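# Place bottles on ledges matching their cap colours

## Task

Set every bottle upright on the wall ledge whose coloured label strip is the same colour as that bottle's cap, so that the bottle's entire base rests on that ledge.

## Robot and tools

Robot: two arms, left_arm and right_arm, each ending in a five-finger hand (right_arm a right hand, left_arm its mirror-image left hand). Base positions in the scene frame: left_arm (-0.016, +0.252, +0.001) m, right_arm (+0.013, -0.342, -0.001) m, both turned only slightly about z. A post stands on the floor behind the arms. Loose objects may get a brief nudge now and then. show_instructions (no arguments) displays the reference pages, such as FIVE-FINGER LEFT HAND page 1.

Frames: the scene frame has its origin at table-top height, halfway between the nominal bases, with +z up, +x out over the table and +y toward left_arm; left and right do not mean image sides. Fixed cameras and the table use the scene frame. Reported hand poses and velocities use each arm's own base frame. Every pose offset you send is along the axes of that arm's current Hand target.

Hand point: a point 0.05 m in front of the palm and 0.15 m from the wrist face along the fingers. Its +z runs along straight fingers, +y out of the palm, +x across the palm away from the thumb on the right hand (toward the thumb on the left hand). Straight fingertips reach 0.06 to 0.07 m past it along +z and sit 0.06 m behind it along -y. A wrist bracket on the little-finger side can strike things.

execute_actions(actions, cameras): actions is a list of actions; each action is up to 15 rows, one per 1/30 s step; a shorter action repeats its final row up to step 15. Each row is one list of 28 numbers, all within [-1, 1], for both arms together: left_arm dx, dy, dz, rx, ry, rz; left hand little, ring, middle, index, thumb_bend, thumb_turn, force_limit, speed; then the same 14 for right_arm. The six pose numbers are an offset from the Hand target held when the action began (not from the previous row); 1.0 equals 0.6 m or 180 degrees, and rx, ry, rz form one rotation vector. Sending the same offset in a later action moves further. All zeros for pose means ask nothing new. Finger and thumb numbers are absolute targets: +1 open/straight, -1 closed; thumb_turn -1 puts the thumb opposite the fingers, +1 beside the palm. force_limit maps -1 to about 0 N and +1 to 10 N (15 N for thumb motors); speed rises from near zero at -1 to full at +0.48 and above. Hand numbers never mean no change: repeat the last eight you sent for that hand, or, if none yet, its hand_measured six plus hand_force_limit and hand_speed. cameras: list of names, ["all"], or []; images come by default only with an empty actions list.

move(target, speed, blend, blocking, cameras): target is one 28-number row or a list of up to 15 rows; every row's offsets count from the same starting Hand targets. speed is path top speed in m/s, 0.002 to 4.3, default 0.25 (turns at twice that in rad/s), one value or one per target. blend rounds corners in metres; 0 stops at each target. The whole move is capped at 10 s. Paths do not avoid obstacles or the other arm. blocking=false returns after about 0.5 s while motion continues. The result adds a move: line (done, off_target, moving, held, fault; limits=paced means the pose was clipped, limits=held means steps were withheld). wait(seconds 0 to 3600) lets time pass; stop brakes a running move; zoom_image(camera, region [x0, y0, x1, y1] pixels, at most 504 by 504) enlarges part of the latest image; finished_scene(scene 1) ends the scene for good.

Results: end_effector_position (m) and end_effector_quat_wxyz in the arm's base frame; Hand target (your last commanded pose after clipping, the base for next offsets); hand_measured, hand_stopped_by (moving, target, force, stalled, fault) and hand_load_n (positive = finger pushed open), in motor order; hand_force_limit, hand_speed; joint positions, velocities and torques; MOTOR HOT or FAULT lines. Resting 1 to 5 cm off the commanded pose, usually low, is normal and not contact; a later execute_actions call with zero pose re-requests the target, or send the remaining distance. Orientation commands are clipped to 40 degrees from the measured one per step.

Gripping: with thumb_turn -1 the hand encloses objects about 0.035 to 0.065 m thick; thumb tip against index pad can hold light objects up to about 0.08 m. A closing motor stops at force_limit and locks; to grip harder raise force_limit and send a more-closed target; to release send a more-open one. Close at speed -0.94 or lower for a gentle grip. A lost grip shows as hand_load_n near 0.

Cameras: cam_high (fixed, 672x504) and cam_left_wrist, cam_right_wrist (fisheye on the wrists, 672x504); calibration given in the scene, wrist poses updated in results.

Avoid: anything falling off the table or being left off it; arms or hands touching each other, including closing one hand on the other's fingers; drops, even small ones, releasing moving objects, fast impacts, hard pushes on fixed or heavy things, overloading fingers; long stretched holds or pushing against unreachable poses, which heat motors (hot at 85 °C, the arm drops at 100 °C). Move slowly near contact, and to end a press, command back past the hand point.

Each tool is called after "Emit:" as name(argument=value, ...), one argument or row to a line, values as JSON.

Reference images:

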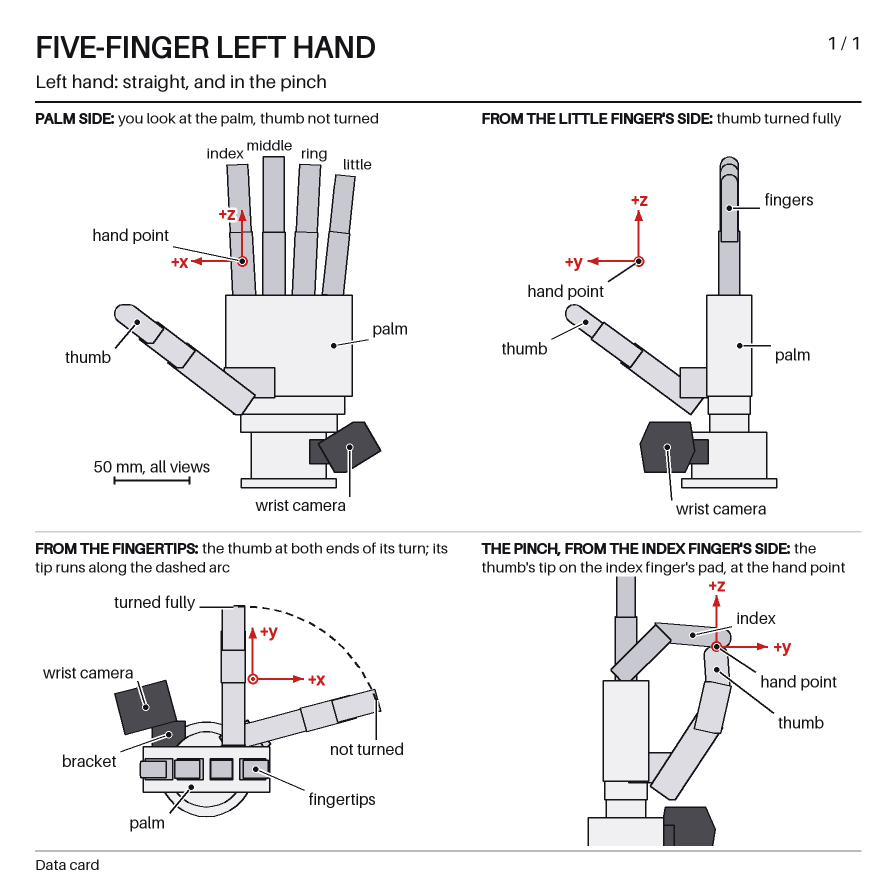

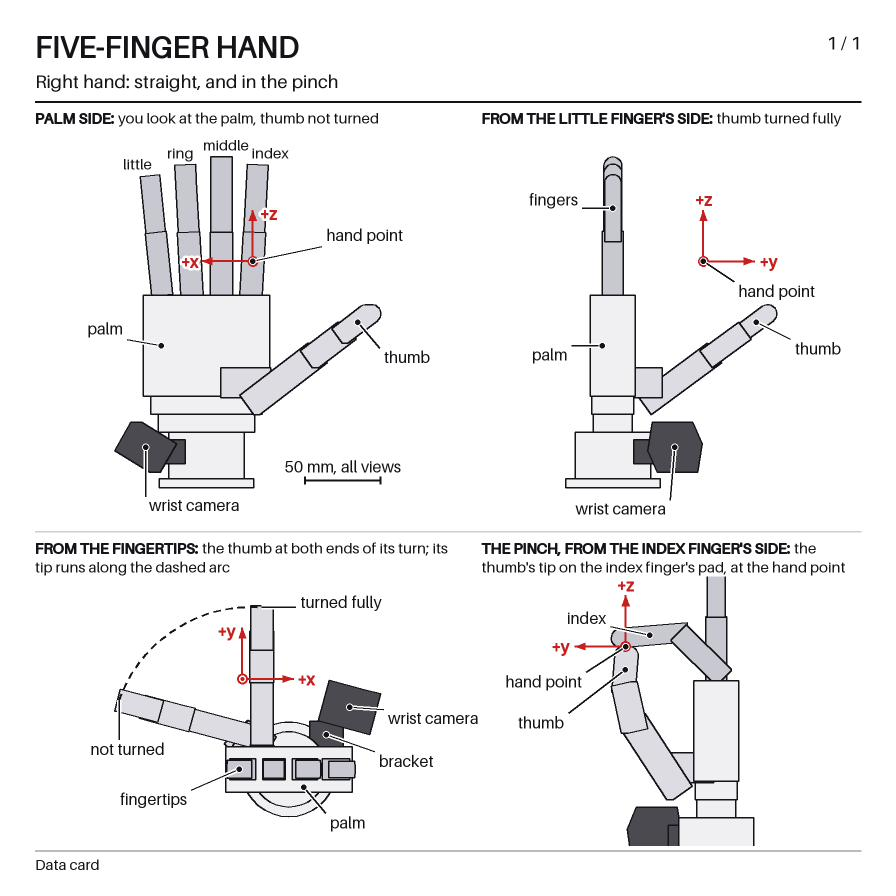

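## Session

Emit:
execute_actions(
  actions=[],
)

Scene clock: 0.00 s.
left_arm: end_effector_position=(+0.4032, +0.1532, +0.3825) hand_measured=(+1.000, +1.000, +1.000, +1.000, +1.000, +1.000) hand_load_n=(+0.0, +0.0, +0.0, +0.0, +0.0, +0.0) hand_stopped_by=(target, target, target, target, target, target) hand_force_limit=0.00 hand_speed=-0.80 end_effector_quat_wxyz=(-0.536, +0.731, -0.240, +0.346) | right_arm: end_effector_position=(+0.2875, +0.0441, +0.2864) hand_measured=(+1.000, +1.000, +1.000, +1.000, +1.000, +1.000) hand_load_n=(-0.5, -0.5, +0.0, +0.0, +0.0, +0.0) hand_stopped_by=(target, target, target, target, target, target) hand_force_limit=0.00 hand_speed=-0.80 end_effector_quat_wxyz=(-0.385, +0.689, -0.076, +0.609)
Joint positions: left_arm=[0.308 0.756 0.869 -0.312 -0.366 -0.328] | right_arm=[-0.166 0.129 0.368 -0.192 -0.619 -0.871]
Joint velocities: within noise
Joint torques (N m): no reading
Heat: left arm: hottest wrist roll 30 °C; right arm: hottest wrist yaw 31 °C.
Hand target: left_arm +0.4048, +0.1527, +0.4051; -0.545, +0.721, -0.230, +0.360 | right_arm +0.2876, +0.0424, +0.3029; -0.381, +0.681, -0.070, +0.621

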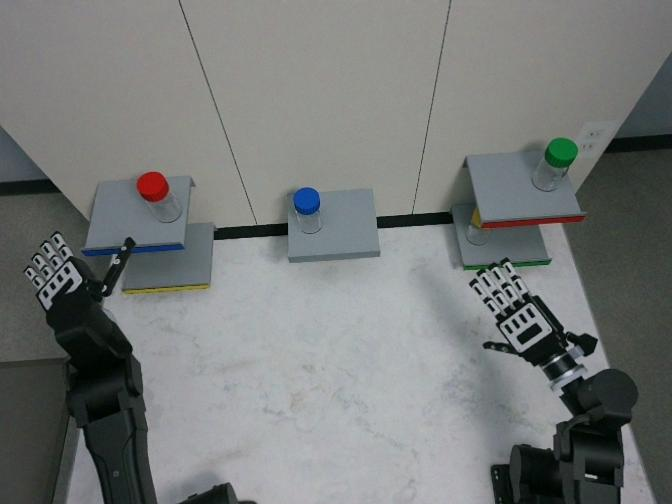

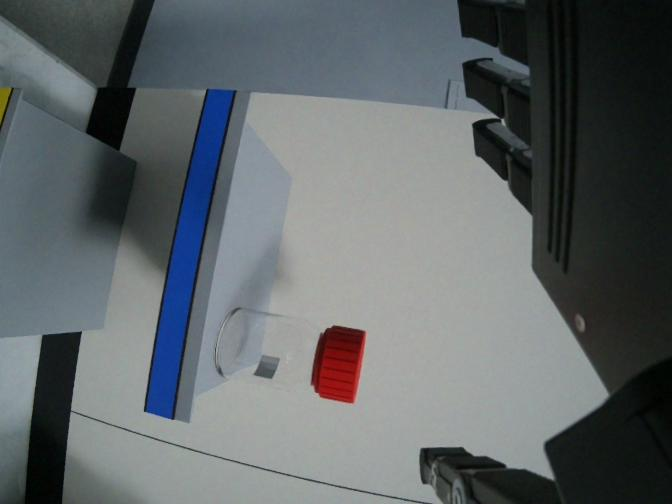

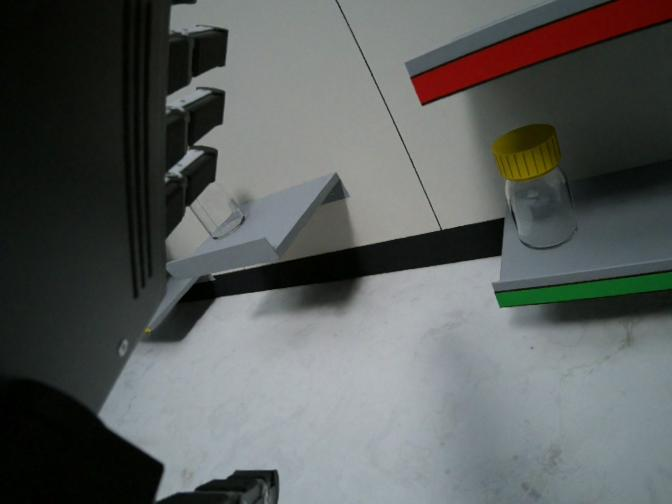

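Emit:
zoom_image(
  camera="cam_high",
  region=[240, 150, 420, 285],
)

Emit:
zoom_image(
  camera="cam_high",
  region=[440, 120, 620, 285],
)

Emit:
zoom_image(
  camera="cam_high",
  region=[60, 150, 240, 315],
)

Scaled by 2.800 from the camera's image (finer frame: 960x720).

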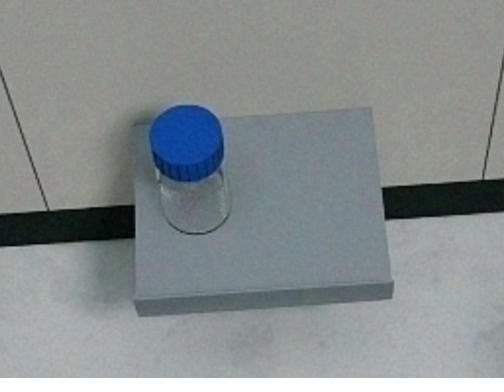

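Scaled by 2.800 from the camera's image (finer frame: 960x720).

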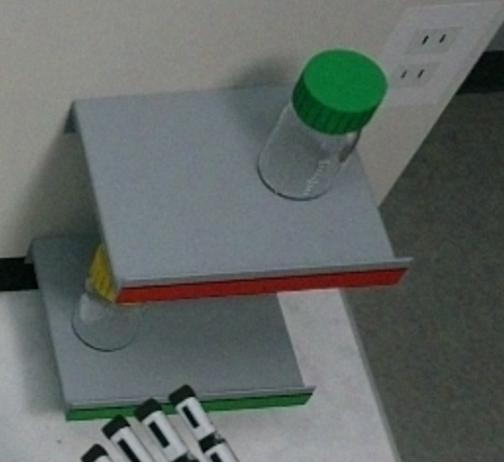

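Scaled by 2.800 from the camera's image (finer frame: 960x720).

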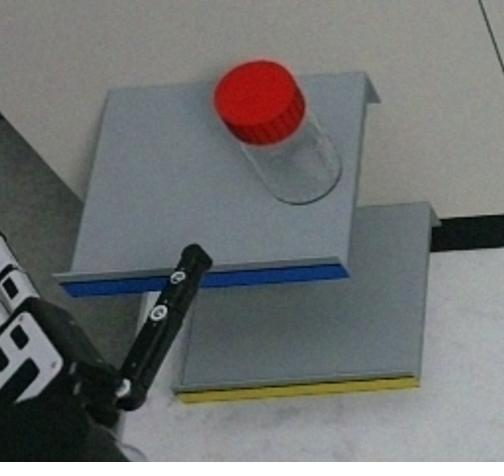

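Emit:
move(
  target=[0.1637,0.2155,-0.2488,-0.2247,0.2276,-0.3576,1,1,1,1,1,-1,0,0, 0,0,0,0,0,0,1,1,1,1,1,1,0,-0.8],
  speed=0.2,
  cameras=["all"],
)

Scene clock: 208.70 s.
left_arm: end_effector_position=(+0.3591, -0.0466, +0.3218) hand_measured=(+1.000, +1.000, +1.000, +1.000, +1.000, -1.000) hand_load_n=(+0.0, -0.5, +0.0, +0.0, +0.0, +0.0) hand_stopped_by=(target, target, target, target, target, target) hand_force_limit=0.00 hand_speed=0.00 end_effector_quat_wxyz=(+0.088, +0.710, -0.089, +0.693) | right_arm: end_effector_position=(+0.2875, +0.0441, +0.2864) hand_measured=(+1.000, +1.000, +1.000, +1.000, +1.000, +1.000) hand_load_n=(+0.0, +0.0, +0.0, +0.0, +0.0, +0.0) hand_stopped_by=(target, target, target, target, target, target) hand_force_limit=0.00 hand_speed=-0.80 end_effector_quat_wxyz=(-0.385, +0.689, -0.076, +0.609)
Joint positions: left_arm=[0.316 0.626 0.335 0.261 0.567 -1.557] | right_arm=[-0.166 0.129 0.368 -0.192 -0.619 -0.871]
Joint torques (N m): left_arm=[-0.09 -0.79 10.11 3.1 -0.12 -0.08] | right_arm=[-0.97 2.37 14.17 2.29 0.01 -0.07]
Heat: left arm: hottest elbow 46 °C; right arm: hottest elbow 45 °C.
Hand target: left_arm +0.3599, -0.0499, +0.3303; +0.092, +0.701, -0.092, +0.701 | right_arm +0.2876, +0.0424, +0.3029; -0.381, +0.681, -0.070, +0.621
Off the commanded pose: left_arm 0.009 m, 1 deg | right_arm 0.017 m, 2 deg.
move: done
cam_left_wrist: T_world_to_cam=[[0.26906, 0.92465, 0.2695, -0.13767], [-0.55861, -0.07813, 0.82575, -0.07279], [0.78458, -0.37272, 0.49549, -0.34146]] pos_world=[0.26428, -0.00566, 0.2664]

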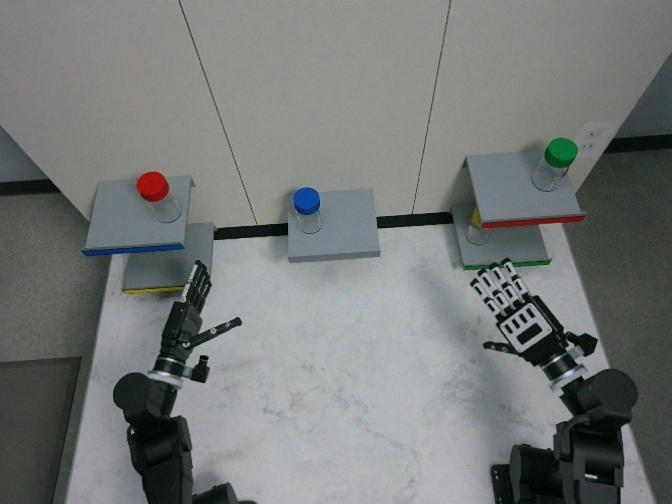

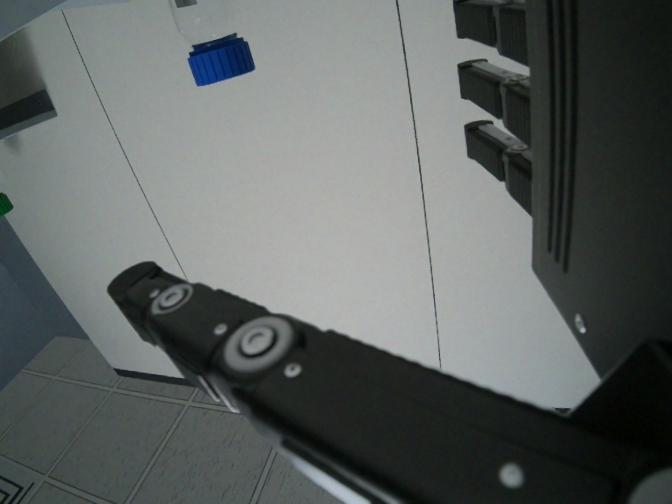

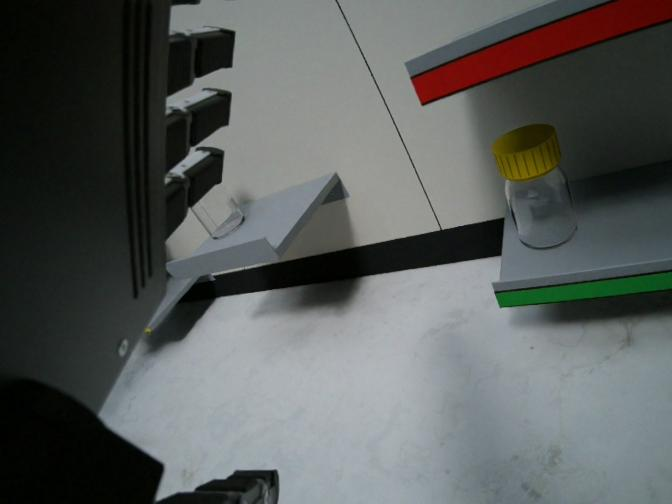

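Emit:
move(
  target=[-0.0922,0.1887,0.1817,0,0,0,1,1,1,1,1,-1,0,0, -0.016,0.1225,0.0078,0.0289,0.1646,0.7747,1,1,1,1,1,-1,0,0],
  speed=0.2,
  cameras=["all"],
)

Scene clock: 260.43 s.
left_arm: end_effector_position=(+0.4264, -0.1786, +0.2470) hand_measured=(+1.000, +1.000, +1.000, +1.000, +1.000, -1.000) hand_load_n=(+0.0, +0.0, +0.0, +0.0, +0.0, -0.5) hand_stopped_by=(target, target, target, target, target, target) hand_force_limit=0.00 hand_speed=0.00 end_effector_quat_wxyz=(+0.082, +0.723, -0.096, +0.680) | right_arm: end_effector_position=(+0.3150, -0.0023, +0.2541) hand_measured=(+1.000, +1.000, +1.000, +1.000, +1.000, -1.000) hand_load_n=(+0.0, +0.0, +0.0, +0.0, +0.0, +0.0) hand_stopped_by=(target, target, target, target, target, target) hand_force_limit=0.00 hand_speed=0.00 end_effector_quat_wxyz=(+0.712, -0.025, +0.701, +0.008)
Joint positions: left_arm=[-0.273 1.108 0.338 0.706 -0.021 -1.56] | right_arm=[-0.523 0.471 0.089 0.4 -0.57 1.556]
Joint torques (N m): left_arm=[0.26 -4.78 11.33 3.1 -0.13 -0.04] | right_arm=[-0.38 1.32 11.41 1.73 0.18 0.1]
Heat: left arm: hottest elbow 42 °C; right arm: hottest elbow 46 °C.
Hand target: left_arm +0.4359, -0.1874, +0.2748; +0.092, +0.701, -0.092, +0.701 | right_arm +0.3174, -0.0015, +0.2510; +0.707, -0.018, +0.707, +0.018
Off the commanded pose: left_arm 0.031 m, 4 deg | right_arm 0.004 m, 2 deg.
move: off_target (left_arm)
cam_left_wrist: T_world_to_cam=[[0.28012, 0.91773, 0.28159, -0.02247], [-0.53079, -0.09634, 0.84201, -0.00291], [0.79987, -0.38533, 0.46014, -0.40631]] pos_world=[0.32974, -0.13623, 0.19574]
cam_right_wrist: T_world_to_cam=[[-0.05119, 0.97055, -0.23539, 0.08186], [-0.52652, 0.17405, 0.83215, -0.04374], [0.84862, 0.16653, 0.50211, -0.2771]] pos_world=[0.21632, -0.02569, 0.1948]

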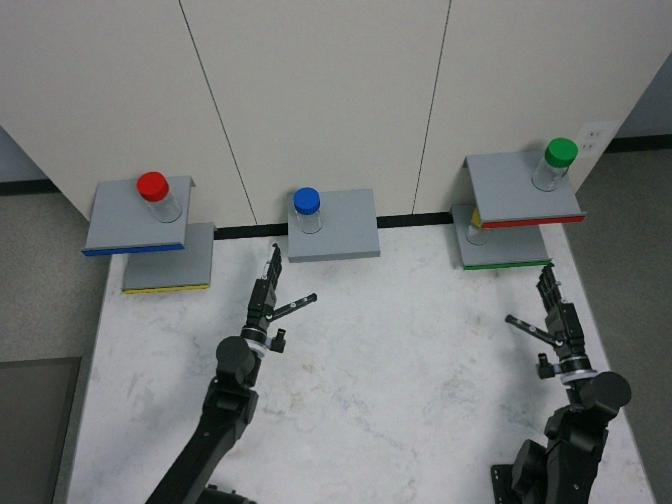

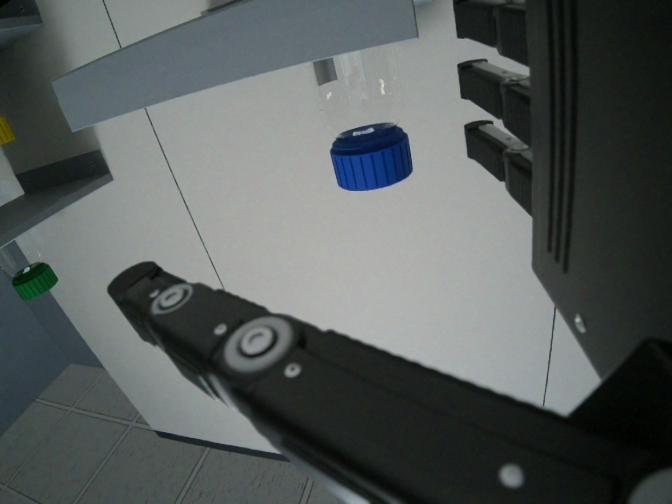

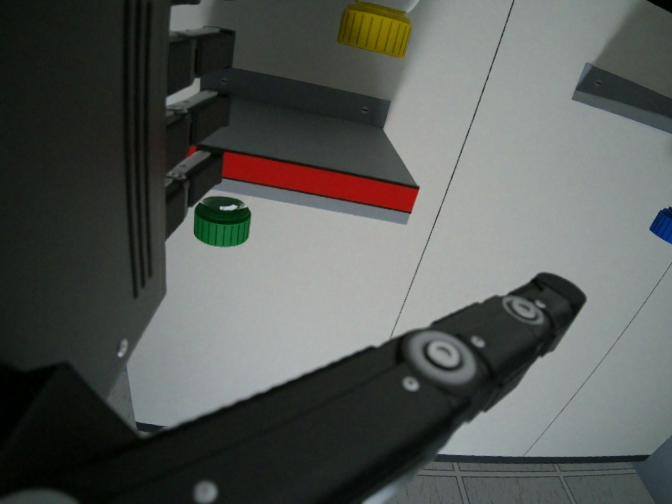

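Emit:
zoom_image(
  camera="cam_left_wrist",
  region=[40, 0, 460, 220],
)

Emit:
zoom_image(
  camera="cam_right_wrist",
  region=[160, 0, 460, 260],
)

Scaled by 1.200 from the camera's image (finer frame: 960x720).

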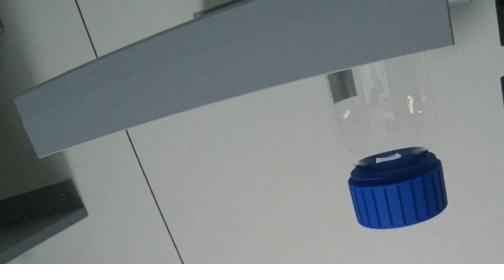

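Scaled by 1.680 from the camera's image (finer frame: 960x720).

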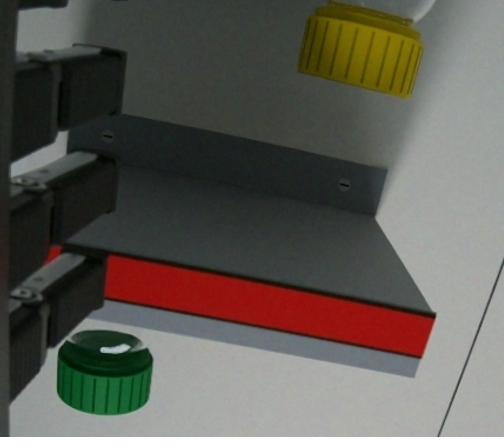

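Emit:
zoom_image(
  camera="cam_high",
  region=[550, 180, 600, 240],
)

Emit:
zoom_image(
  camera="cam_high",
  region=[270, 220, 400, 285],
)

Scaled by 8.400 from the camera's image (finer frame: 960x720).

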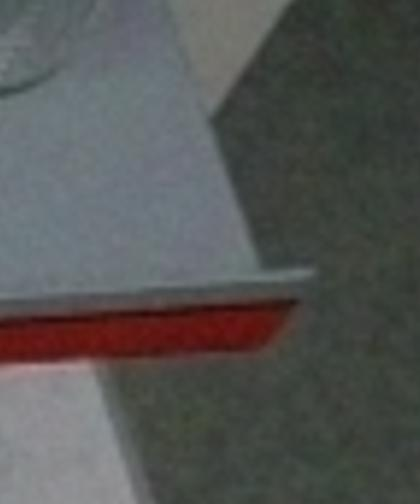

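Scaled by 3.877 from the camera's image (finer frame: 960x720).

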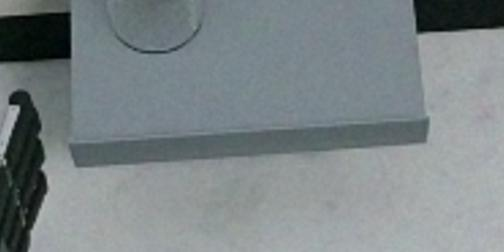

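Emit:
move(
  target=[0.092,0.0188,0.1397,0,-0.04,0,1,1,1,1,1,-1,0,0, 0,0,0,0,0,0,1,1,1,1,1,-1,0,0],
  speed=0.15,
  cameras=["cam_high","cam_left_wrist"],
)

Scene clock: 355.57 s.
left_arm: end_effector_position=(+0.5051, -0.2099, +0.3071) hand_measured=(+1.000, +1.000, +1.000, +1.000, +1.000, -1.000) hand_load_n=(+0.0, -0.5, +0.5, +0.0, +0.0, -0.5) hand_stopped_by=(target, target, target, target, target, target) hand_force_limit=0.00 hand_speed=0.00 end_effector_quat_wxyz=(+0.078, +0.754, -0.100, +0.645) | right_arm: end_effector_position=(+0.3150, -0.0023, +0.2542) hand_measured=(+1.000, +1.000, +1.000, +1.000, +1.000, -1.000) hand_load_n=(+0.0, +0.0, +0.0, +0.0, +0.0, +0.0) hand_stopped_by=(target, target, target, target, target, target) hand_force_limit=0.00 hand_speed=0.00 end_effector_quat_wxyz=(+0.712, -0.024, +0.701, +0.009)
Joint positions: left_arm=[-0.299 1.177 0.665 0.355 -0.047 -1.566] | right_arm=[-0.523 0.471 0.089 0.4 -0.57 1.558]
Joint torques (N m): left_arm=[0.15 -8.12 13.16 1.63 -0.12 -0.08] | right_arm=[-0.44 1.26 11.41 1.76 0.18 0.1]
Heat: left arm: hottest elbow 43 °C; right arm: hottest elbow 47 °C.
Hand target: left_arm +0.5140, -0.2200, +0.3300; +0.086, +0.744, -0.098, +0.655 | right_arm +0.3174, -0.0015, +0.2510; +0.707, -0.018, +0.707, +0.018
Off the commanded pose: left_arm 0.027 m, 2 deg | right_arm 0.004 m, 2 deg.
move: off_target (left_arm)
cam_left_wrist: T_world_to_cam=[[0.3049, 0.91141, 0.27634, -0.04497], [-0.45259, -0.11664, 0.88406, -0.07135], [0.83797, -0.39462, 0.37693, -0.50471]] pos_world=[0.40435, -0.16651, 0.26574]

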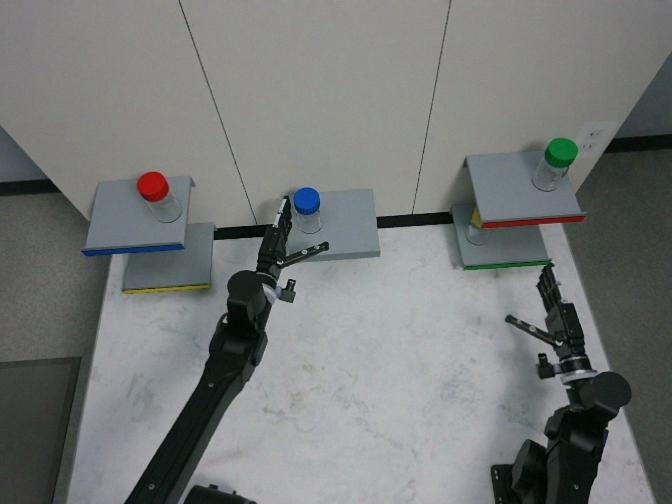

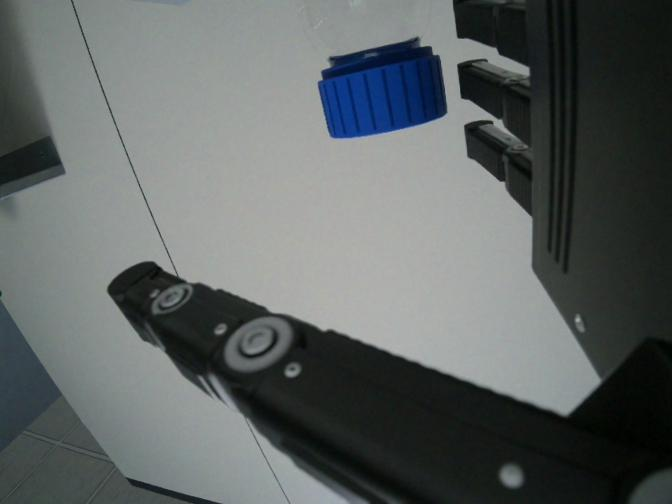

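Emit:
move(
  target=[0.0207,-0.0117,0.1233,0,0,0,1,1,1,1,1,-1,0,0, 0,0,0,0,0,0,1,1,1,1,1,-1,0,0],
  speed=0.08,
  cameras=["cam_high","cam_left_wrist"],
)

Scene clock: 380.27 s.
left_arm: end_effector_position=(+0.5746, -0.2309, +0.3068) hand_measured=(+1.000, +1.000, +1.000, +1.000, +1.000, -1.000) hand_load_n=(+0.0, +0.0, -0.5, +0.0, +0.0, -0.5) hand_stopped_by=(target, target, target, target, target, target) hand_force_limit=0.00 hand_speed=0.00 end_effector_quat_wxyz=(+0.080, +0.758, -0.103, +0.639) | right_arm: end_effector_position=(+0.3150, -0.0023, +0.2542) hand_measured=(+1.000, +1.000, +1.000, +1.000, +1.000, -1.000) hand_load_n=(+0.0, +0.0, +0.0, +0.0, +0.0, -0.5) hand_stopped_by=(target, target, target, target, target, target) hand_force_limit=0.00 hand_speed=0.00 end_effector_quat_wxyz=(+0.712, -0.024, +0.701, +0.009)
Joint positions: left_arm=[-0.295 1.376 0.849 0.355 -0.035 -1.566] | right_arm=[-0.523 0.471 0.089 0.4 -0.57 1.558]
Joint torques (N m): left_arm=[2.02 -10.58 13.26 2.32 0.11 -0.03] | right_arm=[-0.44 1.26 11.41 1.76 0.18 0.1]
Heat: left arm: hottest elbow 43 °C; right arm: hottest elbow 47 °C.
Hand target: left_arm +0.5883, -0.2326, +0.3329; +0.086, +0.744, -0.098, +0.655 | right_arm +0.3174, -0.0015, +0.2510; +0.707, -0.018, +0.707, +0.018
Off the commanded pose: left_arm 0.029 m, 3 deg | right_arm 0.004 m, 2 deg.
move: off_target (left_arm)
cam_left_wrist: T_world_to_cam=[[0.31586, 0.90839, 0.27398, -0.05317], [-0.43991, -0.11564, 0.89057, -0.05126], [0.84066, -0.40181, 0.36308, -0.57004]] pos_world=[0.47346, -0.18668, 0.26719]

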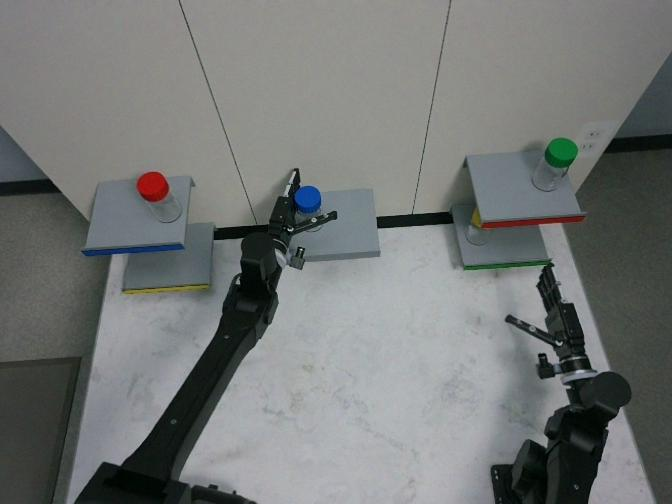

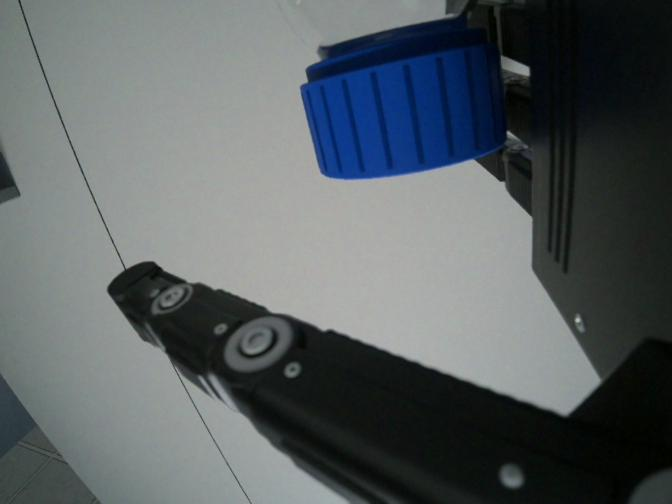

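Emit:
move(
  target=[-0.0418,-0.0168,0.0287,0,-0.022,0,1,1,1,1,1,-1,0,0, 0,0,0,0,0,0,1,1,1,1,1,-1,0,0],
  speed=0.05,
  cameras=["cam_high","cam_left_wrist"],
)

Scene clock: 405.33 s.
left_arm: end_effector_position=(+0.5889, -0.2311, +0.2849) hand_measured=(+1.000, +1.000, +1.000, +1.000, +1.000, -1.000) hand_load_n=(+0.0, +0.0, +0.0, +0.0, +0.0, +0.0) hand_stopped_by=(target, target, target, target, target, target) hand_force_limit=0.00 hand_speed=0.00 end_effector_quat_wxyz=(+0.082, +0.775, -0.108, +0.618) | right_arm: end_effector_position=(+0.3150, -0.0023, +0.2542) hand_measured=(+1.000, +1.000, +1.000, +1.000, +1.000, -1.000) hand_load_n=(+0.0, +0.0, +0.0, +0.0, +0.0, -0.5) hand_stopped_by=(target, target, target, target, target, target) hand_force_limit=0.00 hand_speed=0.00 end_effector_quat_wxyz=(+0.712, -0.024, +0.701, +0.009)
Joint positions: left_arm=[-0.281 1.428 0.878 0.324 -0.01 -1.566] | right_arm=[-0.523 0.471 0.089 0.4 -0.57 1.558]
Joint torques (N m): left_arm=[2.49 -11.69 12.78 1.61 0.1 0.01] | right_arm=[-0.44 1.26 11.41 1.74 0.18 0.1]
Heat: left arm: hottest elbow 44 °C; right arm: hottest elbow 47 °C.
Hand target: left_arm +0.6043, -0.2264, +0.3059; +0.083, +0.766, -0.101, +0.629 | right_arm +0.3174, -0.0015, +0.2510; +0.707, -0.018, +0.707, +0.018
Off the commanded pose: left_arm 0.026 m, 2 deg | right_arm 0.004 m, 2 deg.
move: off_target (left_arm)
cam_left_wrist: T_world_to_cam=[[0.33946, 0.90215, 0.26626, -0.06463], [-0.39349, -0.12091, 0.91134, -0.05999], [0.85436, -0.41413, 0.31394, -0.57108]] pos_world=[0.48624, -0.18545, 0.25116]

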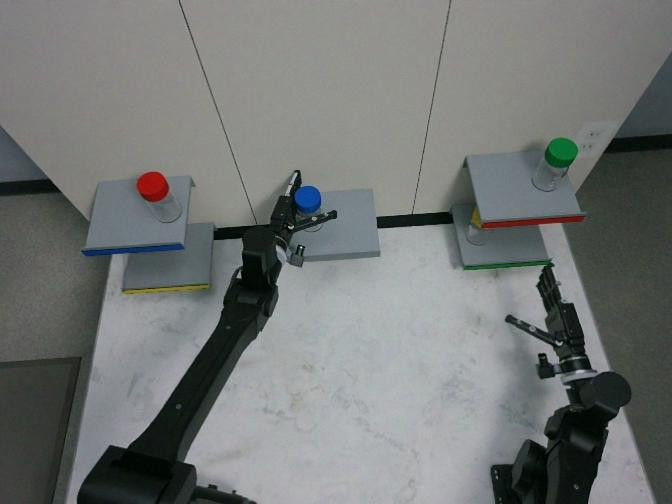

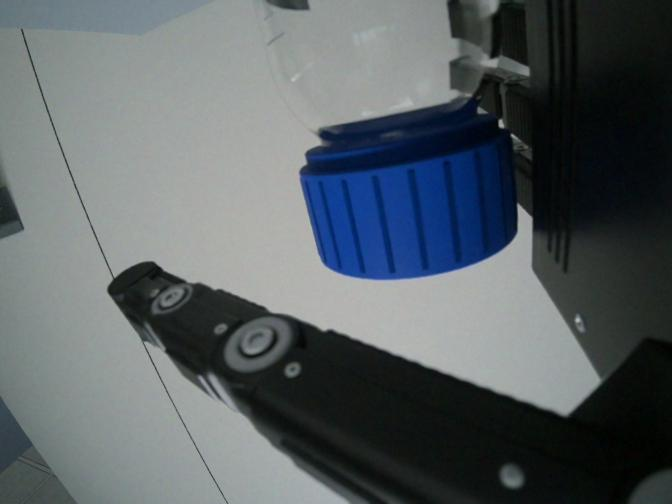

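Emit:
move(
  target=[0,0,0,0,0,0,0.15,0.15,0.15,0.15,0.5,-1,-0.3,-0.6, 0,0,0,0,0,0,1,1,1,1,1,-1,0,0],
  speed=0.05,
  cameras=["cam_high","cam_left_wrist"],
)

Emit:
move(
  target=[0,0,0,0,0,0,-0.4,-0.4,-0.4,-0.4,-0.1,-1,-0.3,-0.94, 0,0,0,0,0,0,1,1,1,1,1,-1,0,0],
  speed=0.05,
  cameras=["cam_high","cam_left_wrist"],
)

Scene clock: 425.43 s.
left_arm: end_effector_position=(+0.5923, -0.2241, +0.2867) hand_measured=(+0.150, +0.150, +0.150, +0.150, +0.502, -1.000) hand_load_n=(+3.0, +0.5, +0.0, +0.0, +2.0, +1.5) hand_stopped_by=(force, target, target, target, target, target) hand_force_limit=-0.30 hand_speed=-0.60 end_effector_quat_wxyz=(+0.078, +0.774, -0.103, +0.619) | right_arm: end_effector_position=(+0.3150, -0.0023, +0.2542) hand_measured=(+1.000, +1.000, +1.000, +1.000, +1.000, -1.000) hand_load_n=(+0.0, +0.0, +0.0, +0.0, +0.0, +0.0) hand_stopped_by=(target, target, target, target, target, target) hand_force_limit=0.00 hand_speed=0.00 end_effector_quat_wxyz=(+0.712, -0.024, +0.701, +0.009)
Joint positions: left_arm=[-0.269 1.428 0.881 0.324 -0.01 -1.566] | right_arm=[-0.523 0.471 0.089 0.4 -0.57 1.558]
Joint torques (N m): left_arm=[1.67 -11.87 12.72 1.66 0.07 -0.01] | right_arm=[-0.44 1.32 11.4 1.74 0.18 0.1]
Heat: left arm: hottest elbow 45 °C; right arm: hottest elbow 47 °C.
Hand target: left_arm +0.6043, -0.2264, +0.3059; +0.083, +0.766, -0.101, +0.629 | right_arm +0.3174, -0.0015, +0.2510; +0.707, -0.018, +0.707, +0.018
Off the commanded pose: left_arm 0.023 m, 2 deg | right_arm 0.004 m, 2 deg.
move: done
cam_left_wrist: T_world_to_cam=[[0.32754, 0.90649, 0.26645, -0.06469], [-0.39469, -0.12495, 0.91028, -0.05922], [0.85845, -0.40332, 0.31685, -0.57254]] pos_world=[0.48932, -0.17968, 0.25255]

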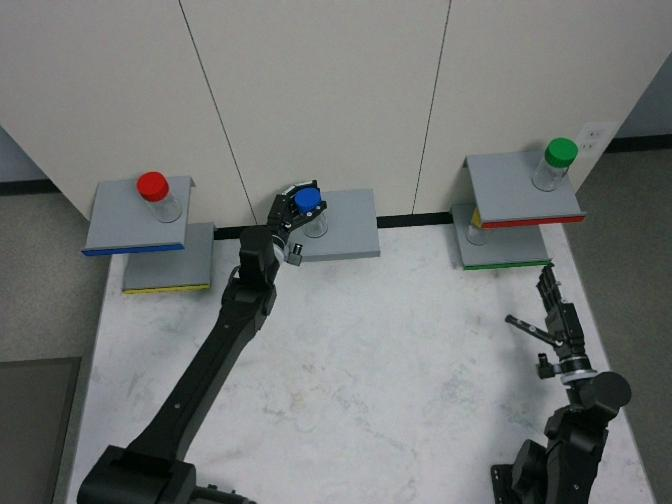

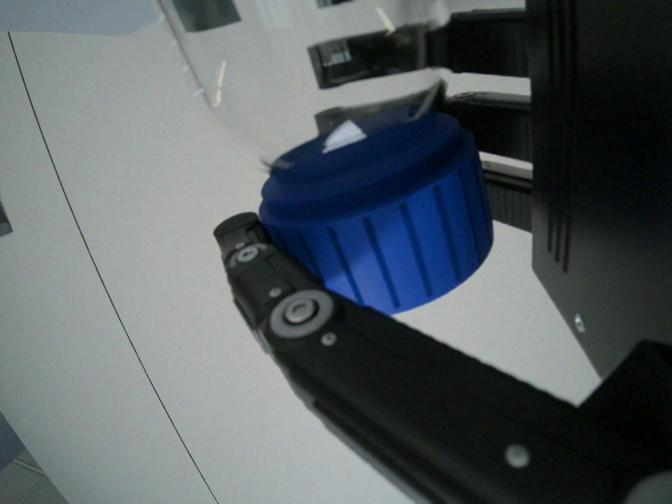

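Scene clock: 426.57 s.
left_arm: end_effector_position=(+0.5923, -0.2241, +0.2867) hand_measured=(+0.124, +0.118, +0.072, +0.056, +0.492, -1.000) hand_load_n=(+1.5, +1.0, +2.5, +4.0, +10.0, +2.0) hand_stopped_by=(force, force, force, force, force, target) hand_force_limit=-0.30 hand_speed=-0.94 end_effector_quat_wxyz=(+0.078, +0.774, -0.103, +0.619) | right_arm: end_effector_position=(+0.3150, -0.0023, +0.2542) hand_measured=(+1.000, +1.000, +1.000, +1.000, +1.000, -1.000) hand_load_n=(+0.0, -0.5, +0.0, +0.0, +0.0, -0.5) hand_stopped_by=(target, target, target, target, target, target) hand_force_limit=0.00 hand_speed=0.00 end_effector_quat_wxyz=(+0.712, -0.024, +0.701, +0.009)
Joint positions: left_arm=[-0.269 1.428 0.881 0.324 -0.01 -1.566] | right_arm=[-0.523 0.471 0.089 0.4 -0.57 1.558]
Joint torques (N m): left_arm=[1.9 -11.63 12.78 1.68 0.05 0] | right_arm=[-0.38 1.26 11.41 1.74 0.18 0.1]
Heat: left arm: hottest elbow 45 °C; right arm: hottest elbow 47 °C.
Hand target: left_arm +0.6043, -0.2264, +0.3059; +0.083, +0.766, -0.101, +0.629 | right_arm +0.3174, -0.0015, +0.2510; +0.707, -0.018, +0.707, +0.018
Off the commanded pose: left_arm 0.023 m, 2 deg | right_arm 0.004 m, 2 deg.
move: done
cam_left_wrist: T_world_to_cam=[[0.32754, 0.90649, 0.26645, -0.06469], [-0.39469, -0.12495, 0.91028, -0.05922], [0.85845, -0.40332, 0.31685, -0.57254]] pos_world=[0.48932, -0.17968, 0.25255]

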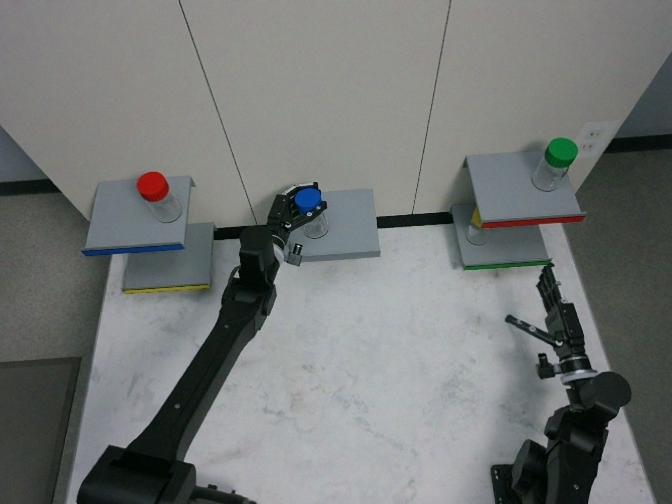

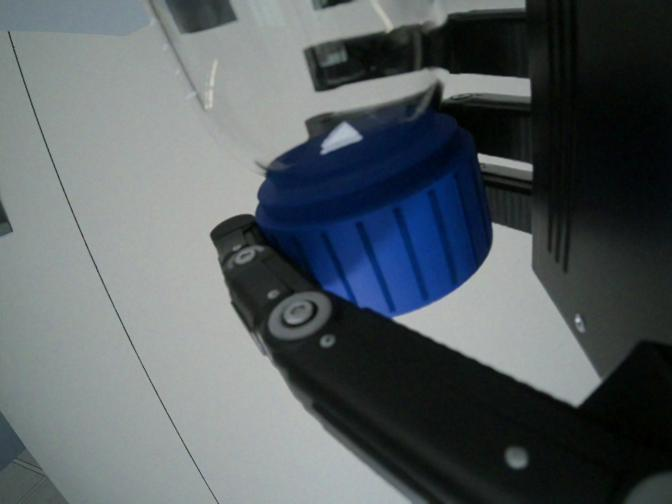

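Emit:
zoom_image(
  camera="cam_high",
  region=[260, 160, 360, 260],
)

Scaled by 5.040 from the camera's image (finer frame: 960x720).

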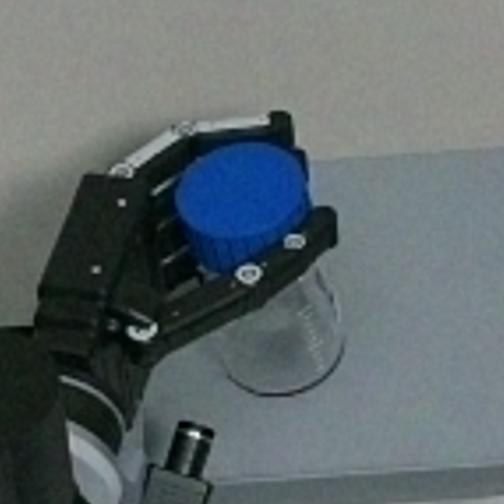

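Emit:
move(
  target=[0.098,0,-0.0194,0,0,0,-0.4,-0.4,-0.4,-0.4,-0.1,-1,-0.3,-0.94, 0,0,0,0,0,0,1,1,1,1,1,-1,0,0],
  speed=0.06,
  cameras=["cam_high","cam_left_wrist"],
)

Emit:
zoom_image(
  camera="cam_high",
  region=[260, 140, 360, 240],
)

Scene clock: 467.30 s.
left_arm: end_effector_position=(+0.5968, -0.2254, +0.3107) hand_measured=(+0.124, +0.118, +0.072, +0.056, +0.492, -1.000) hand_load_n=(+1.5, +1.5, +2.5, +4.0, +10.5, +1.0) hand_stopped_by=(force, force, force, force, force, target) hand_force_limit=-0.30 hand_speed=-0.94 end_effector_quat_wxyz=(+0.075, +0.792, -0.107, +0.596) | right_arm: end_effector_position=(+0.3150, -0.0023, +0.2542) hand_measured=(+1.000, +1.000, +1.000, +1.000, +1.000, -1.000) hand_load_n=(-0.5, +0.0, +0.0, +0.0, +0.0, +0.0) hand_stopped_by=(target, target, target, target, target, target) hand_force_limit=0.00 hand_speed=0.00 end_effector_quat_wxyz=(+0.712, -0.024, +0.701, +0.009)
Joint positions: left_arm=[-0.269 1.391 0.963 0.146 -0.01 -1.564] | right_arm=[-0.523 0.471 0.089 0.4 -0.57 1.558]
Joint torques (N m): left_arm=[1.96 -15.03 14.52 1.94 0.03 -0.02] | right_arm=[-0.38 1.2 11.41 1.76 0.18 0.1]
Heat: left arm: hottest elbow 50 °C; right arm: hottest elbow 47 °C.
Hand target: left_arm +0.6043, -0.2265, +0.3658; +0.083, +0.766, -0.101, +0.629 | right_arm +0.3174, -0.0015, +0.2510; +0.707, -0.018, +0.707, +0.018
Off the commanded pose: left_arm 0.056 m, 5 deg | right_arm 0.004 m, 2 deg.
move: off_target (left_arm)
cam_left_wrist: T_world_to_cam=[[0.34314, 0.90175, 0.26288, -0.08054], [-0.34199, -0.14072, 0.92911, -0.12032], [0.87481, -0.40871, 0.2601, -0.57783]] pos_world=[0.49199, -0.18047, 0.28325]

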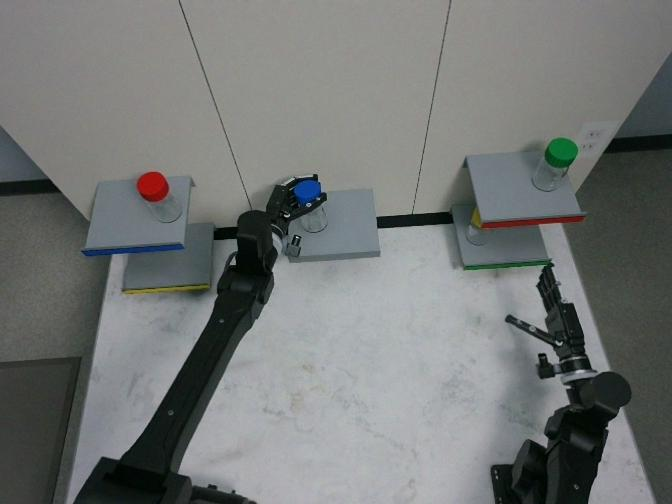

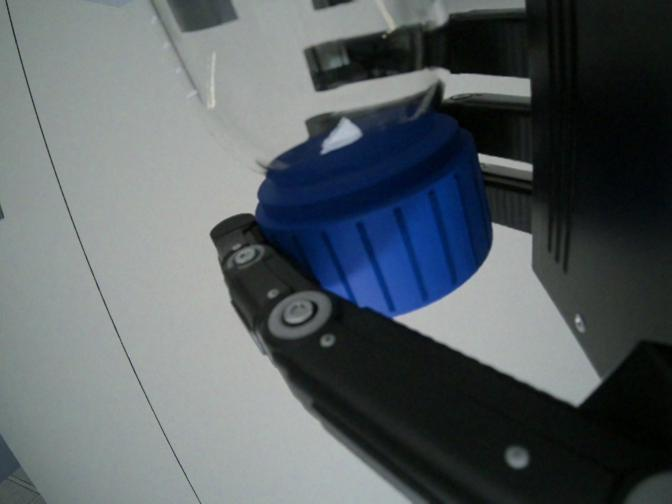

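Scaled by 5.040 from the camera's image (finer frame: 960x720).

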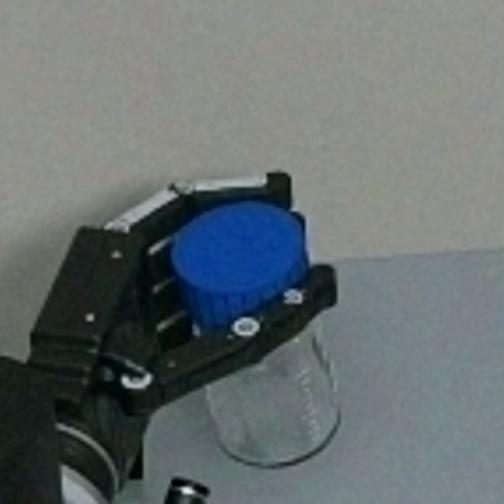

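Emit:
move(
  target=[0.0735,0,-0.0146,0,0.045,0.02,-0.4,-0.4,-0.4,-0.4,-0.1,-1,-0.3,-0.94, 0,0,0,0,0,0,1,1,1,1,1,-1,0,0],
  speed=0.06,
  cameras=["cam_high"],
)

Emit:
zoom_image(
  camera="cam_high",
  region=[260, 140, 360, 240],
)

Scene clock: 482.23 s.
left_arm: end_effector_position=(+0.5973, -0.2291, +0.3412) hand_measured=(+0.124, +0.118, +0.072, +0.056, +0.492, -1.000) hand_load_n=(+1.5, +1.0, +2.5, +4.0, +10.0, +1.0) hand_stopped_by=(force, force, force, force, force, target) hand_force_limit=-0.30 hand_speed=-0.94 end_effector_quat_wxyz=(+0.065, +0.759, -0.127, +0.635) | right_arm: end_effector_position=(+0.3150, -0.0023, +0.2542) hand_measured=(+1.000, +1.000, +1.000, +1.000, +1.000, -1.000) hand_load_n=(+0.0, +0.0, +0.0, +0.0, +0.0, +0.0) hand_stopped_by=(target, target, target, target, target, target) hand_force_limit=0.00 hand_speed=0.00 end_effector_quat_wxyz=(+0.712, -0.024, +0.701, +0.009)
Joint positions: left_arm=[-0.269 1.381 0.975 0.22 -0.001 -1.506] | right_arm=[-0.523 0.471 0.089 0.4 -0.57 1.558]
Joint torques (N m): left_arm=[1.96 -15.38 14.83 3.67 0.14 0.01] | right_arm=[-0.38 1.32 11.41 1.74 0.18 0.1]
Heat: left arm: hottest elbow 48 °C; right arm: hottest elbow 47 °C.
Hand target: left_arm +0.6043, -0.2265, +0.4108; +0.070, +0.716, -0.119, +0.684 | right_arm +0.3174, -0.0015, +0.2510; +0.707, -0.018, +0.707, +0.018
Off the commanded pose: left_arm 0.070 m, 8 deg | right_arm 0.004 m, 2 deg.
move: off_target (left_arm)

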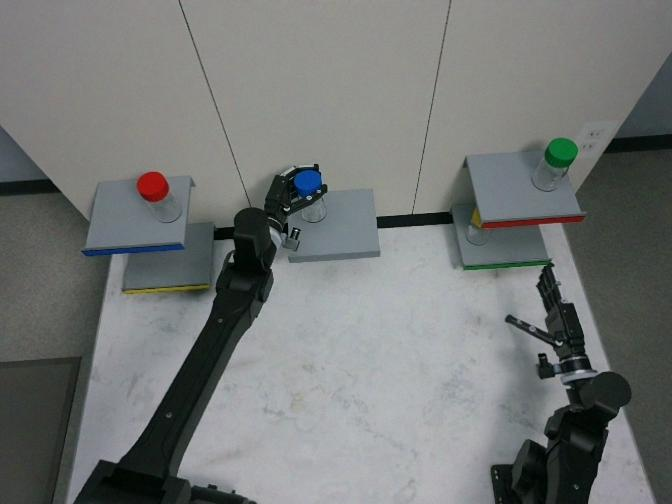

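Scaled by 5.040 from the camera's image (finer frame: 960x720).

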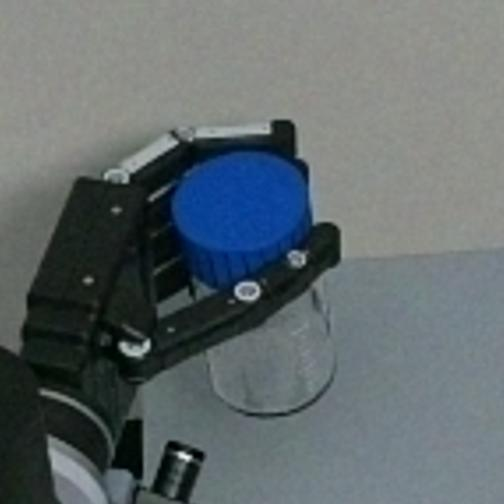

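Emit:
move(
  target=[
    [0.0132,-0.0312,-0.3105,0,0,0,-0.4,-0.4,-0.4,-0.4,-0.1,-1,-0.3,-0.94, 0,0,0,0,0,0,1,1,1,1,1,-1,0,0],
    [0.0235,-0.5518,-0.4427,0.14,-0.0088,-0.0076,-0.4,-0.4,-0.4,-0.4,-0.1,-1,-0.3,-0.94, 0,0,0,0,0,0,1,1,1,1,1,-1,0,0],
  ],
  speed=0.15,
  blend=0.03,
  cameras=["cam_high","cam_left_wrist"],
)

Scene clock: 513.77 s.
left_arm: end_effector_position=(+0.4338, +0.1573, +0.4124) hand_measured=(+0.124, +0.118, +0.072, +0.056, +0.492, -1.000) hand_load_n=(+2.0, +1.0, +2.5, +4.0, +10.0, +1.0) hand_stopped_by=(force, force, force, force, force, target) hand_force_limit=-0.30 hand_speed=-0.94 end_effector_quat_wxyz=(-0.063, +0.753, +0.059, +0.652) | right_arm: end_effector_position=(+0.3150, -0.0023, +0.2542) hand_measured=(+1.000, +1.000, +1.000, +1.000, +1.000, -1.000) hand_load_n=(+0.0, +0.0, +0.0, +0.0, +0.0, -0.5) hand_stopped_by=(target, target, target, target, target, target) hand_force_limit=0.00 hand_speed=0.00 end_effector_quat_wxyz=(+0.712, -0.024, +0.701, +0.009)
Joint positions: left_arm=[0.675 0.907 0.78 -0.035 0.496 -1.475] | right_arm=[-0.523 0.471 0.089 0.4 -0.57 1.558]
Joint torques (N m): left_arm=[2.08 -5.71 15.45 3.4 0.21 0.05] | right_arm=[-0.38 1.26 11.41 1.76 0.18 0.1]
Heat: left arm: hottest elbow 50 °C; right arm: hottest elbow 48 °C.
Hand target: left_arm +0.4368, +0.1607, +0.4600; -0.082, +0.725, +0.041, +0.683 | right_arm +0.3174, -0.0015, +0.2510; +0.707, -0.018, +0.707, +0.018
Off the commanded pose: left_arm 0.048 m, 6 deg | right_arm 0.004 m, 2 deg.
move: off_target (left_arm)
cam_left_wrist: T_world_to_cam=[[-0.10097, 0.95382, 0.2829, -0.22025], [-0.37638, -0.29984, 0.8766, -0.15514], [0.92095, -0.01797, 0.38927, -0.44004]] pos_world=[0.32462, 0.15566, 0.3696]

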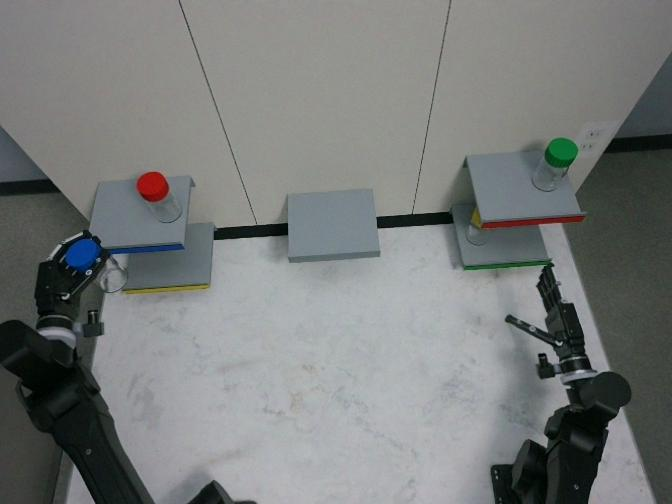

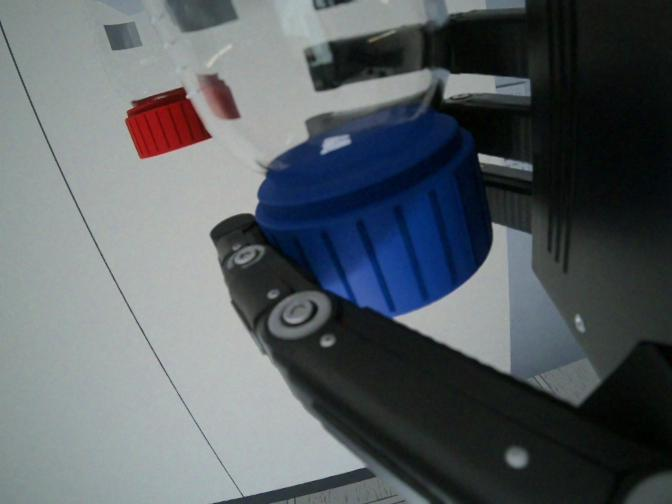

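Emit:
zoom_image(
  camera="cam_high",
  region=[20, 200, 150, 330],
)

Scaled by 3.877 from the camera's image (finer frame: 960x720).

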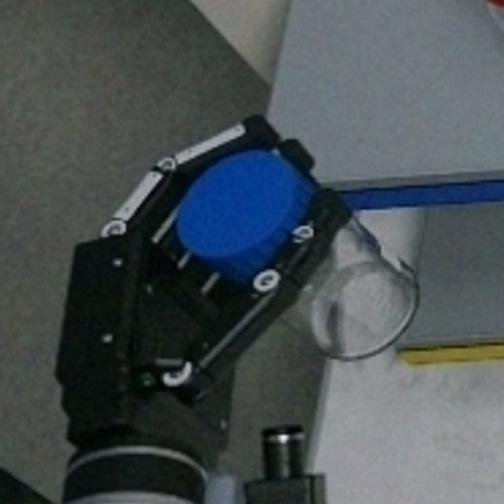

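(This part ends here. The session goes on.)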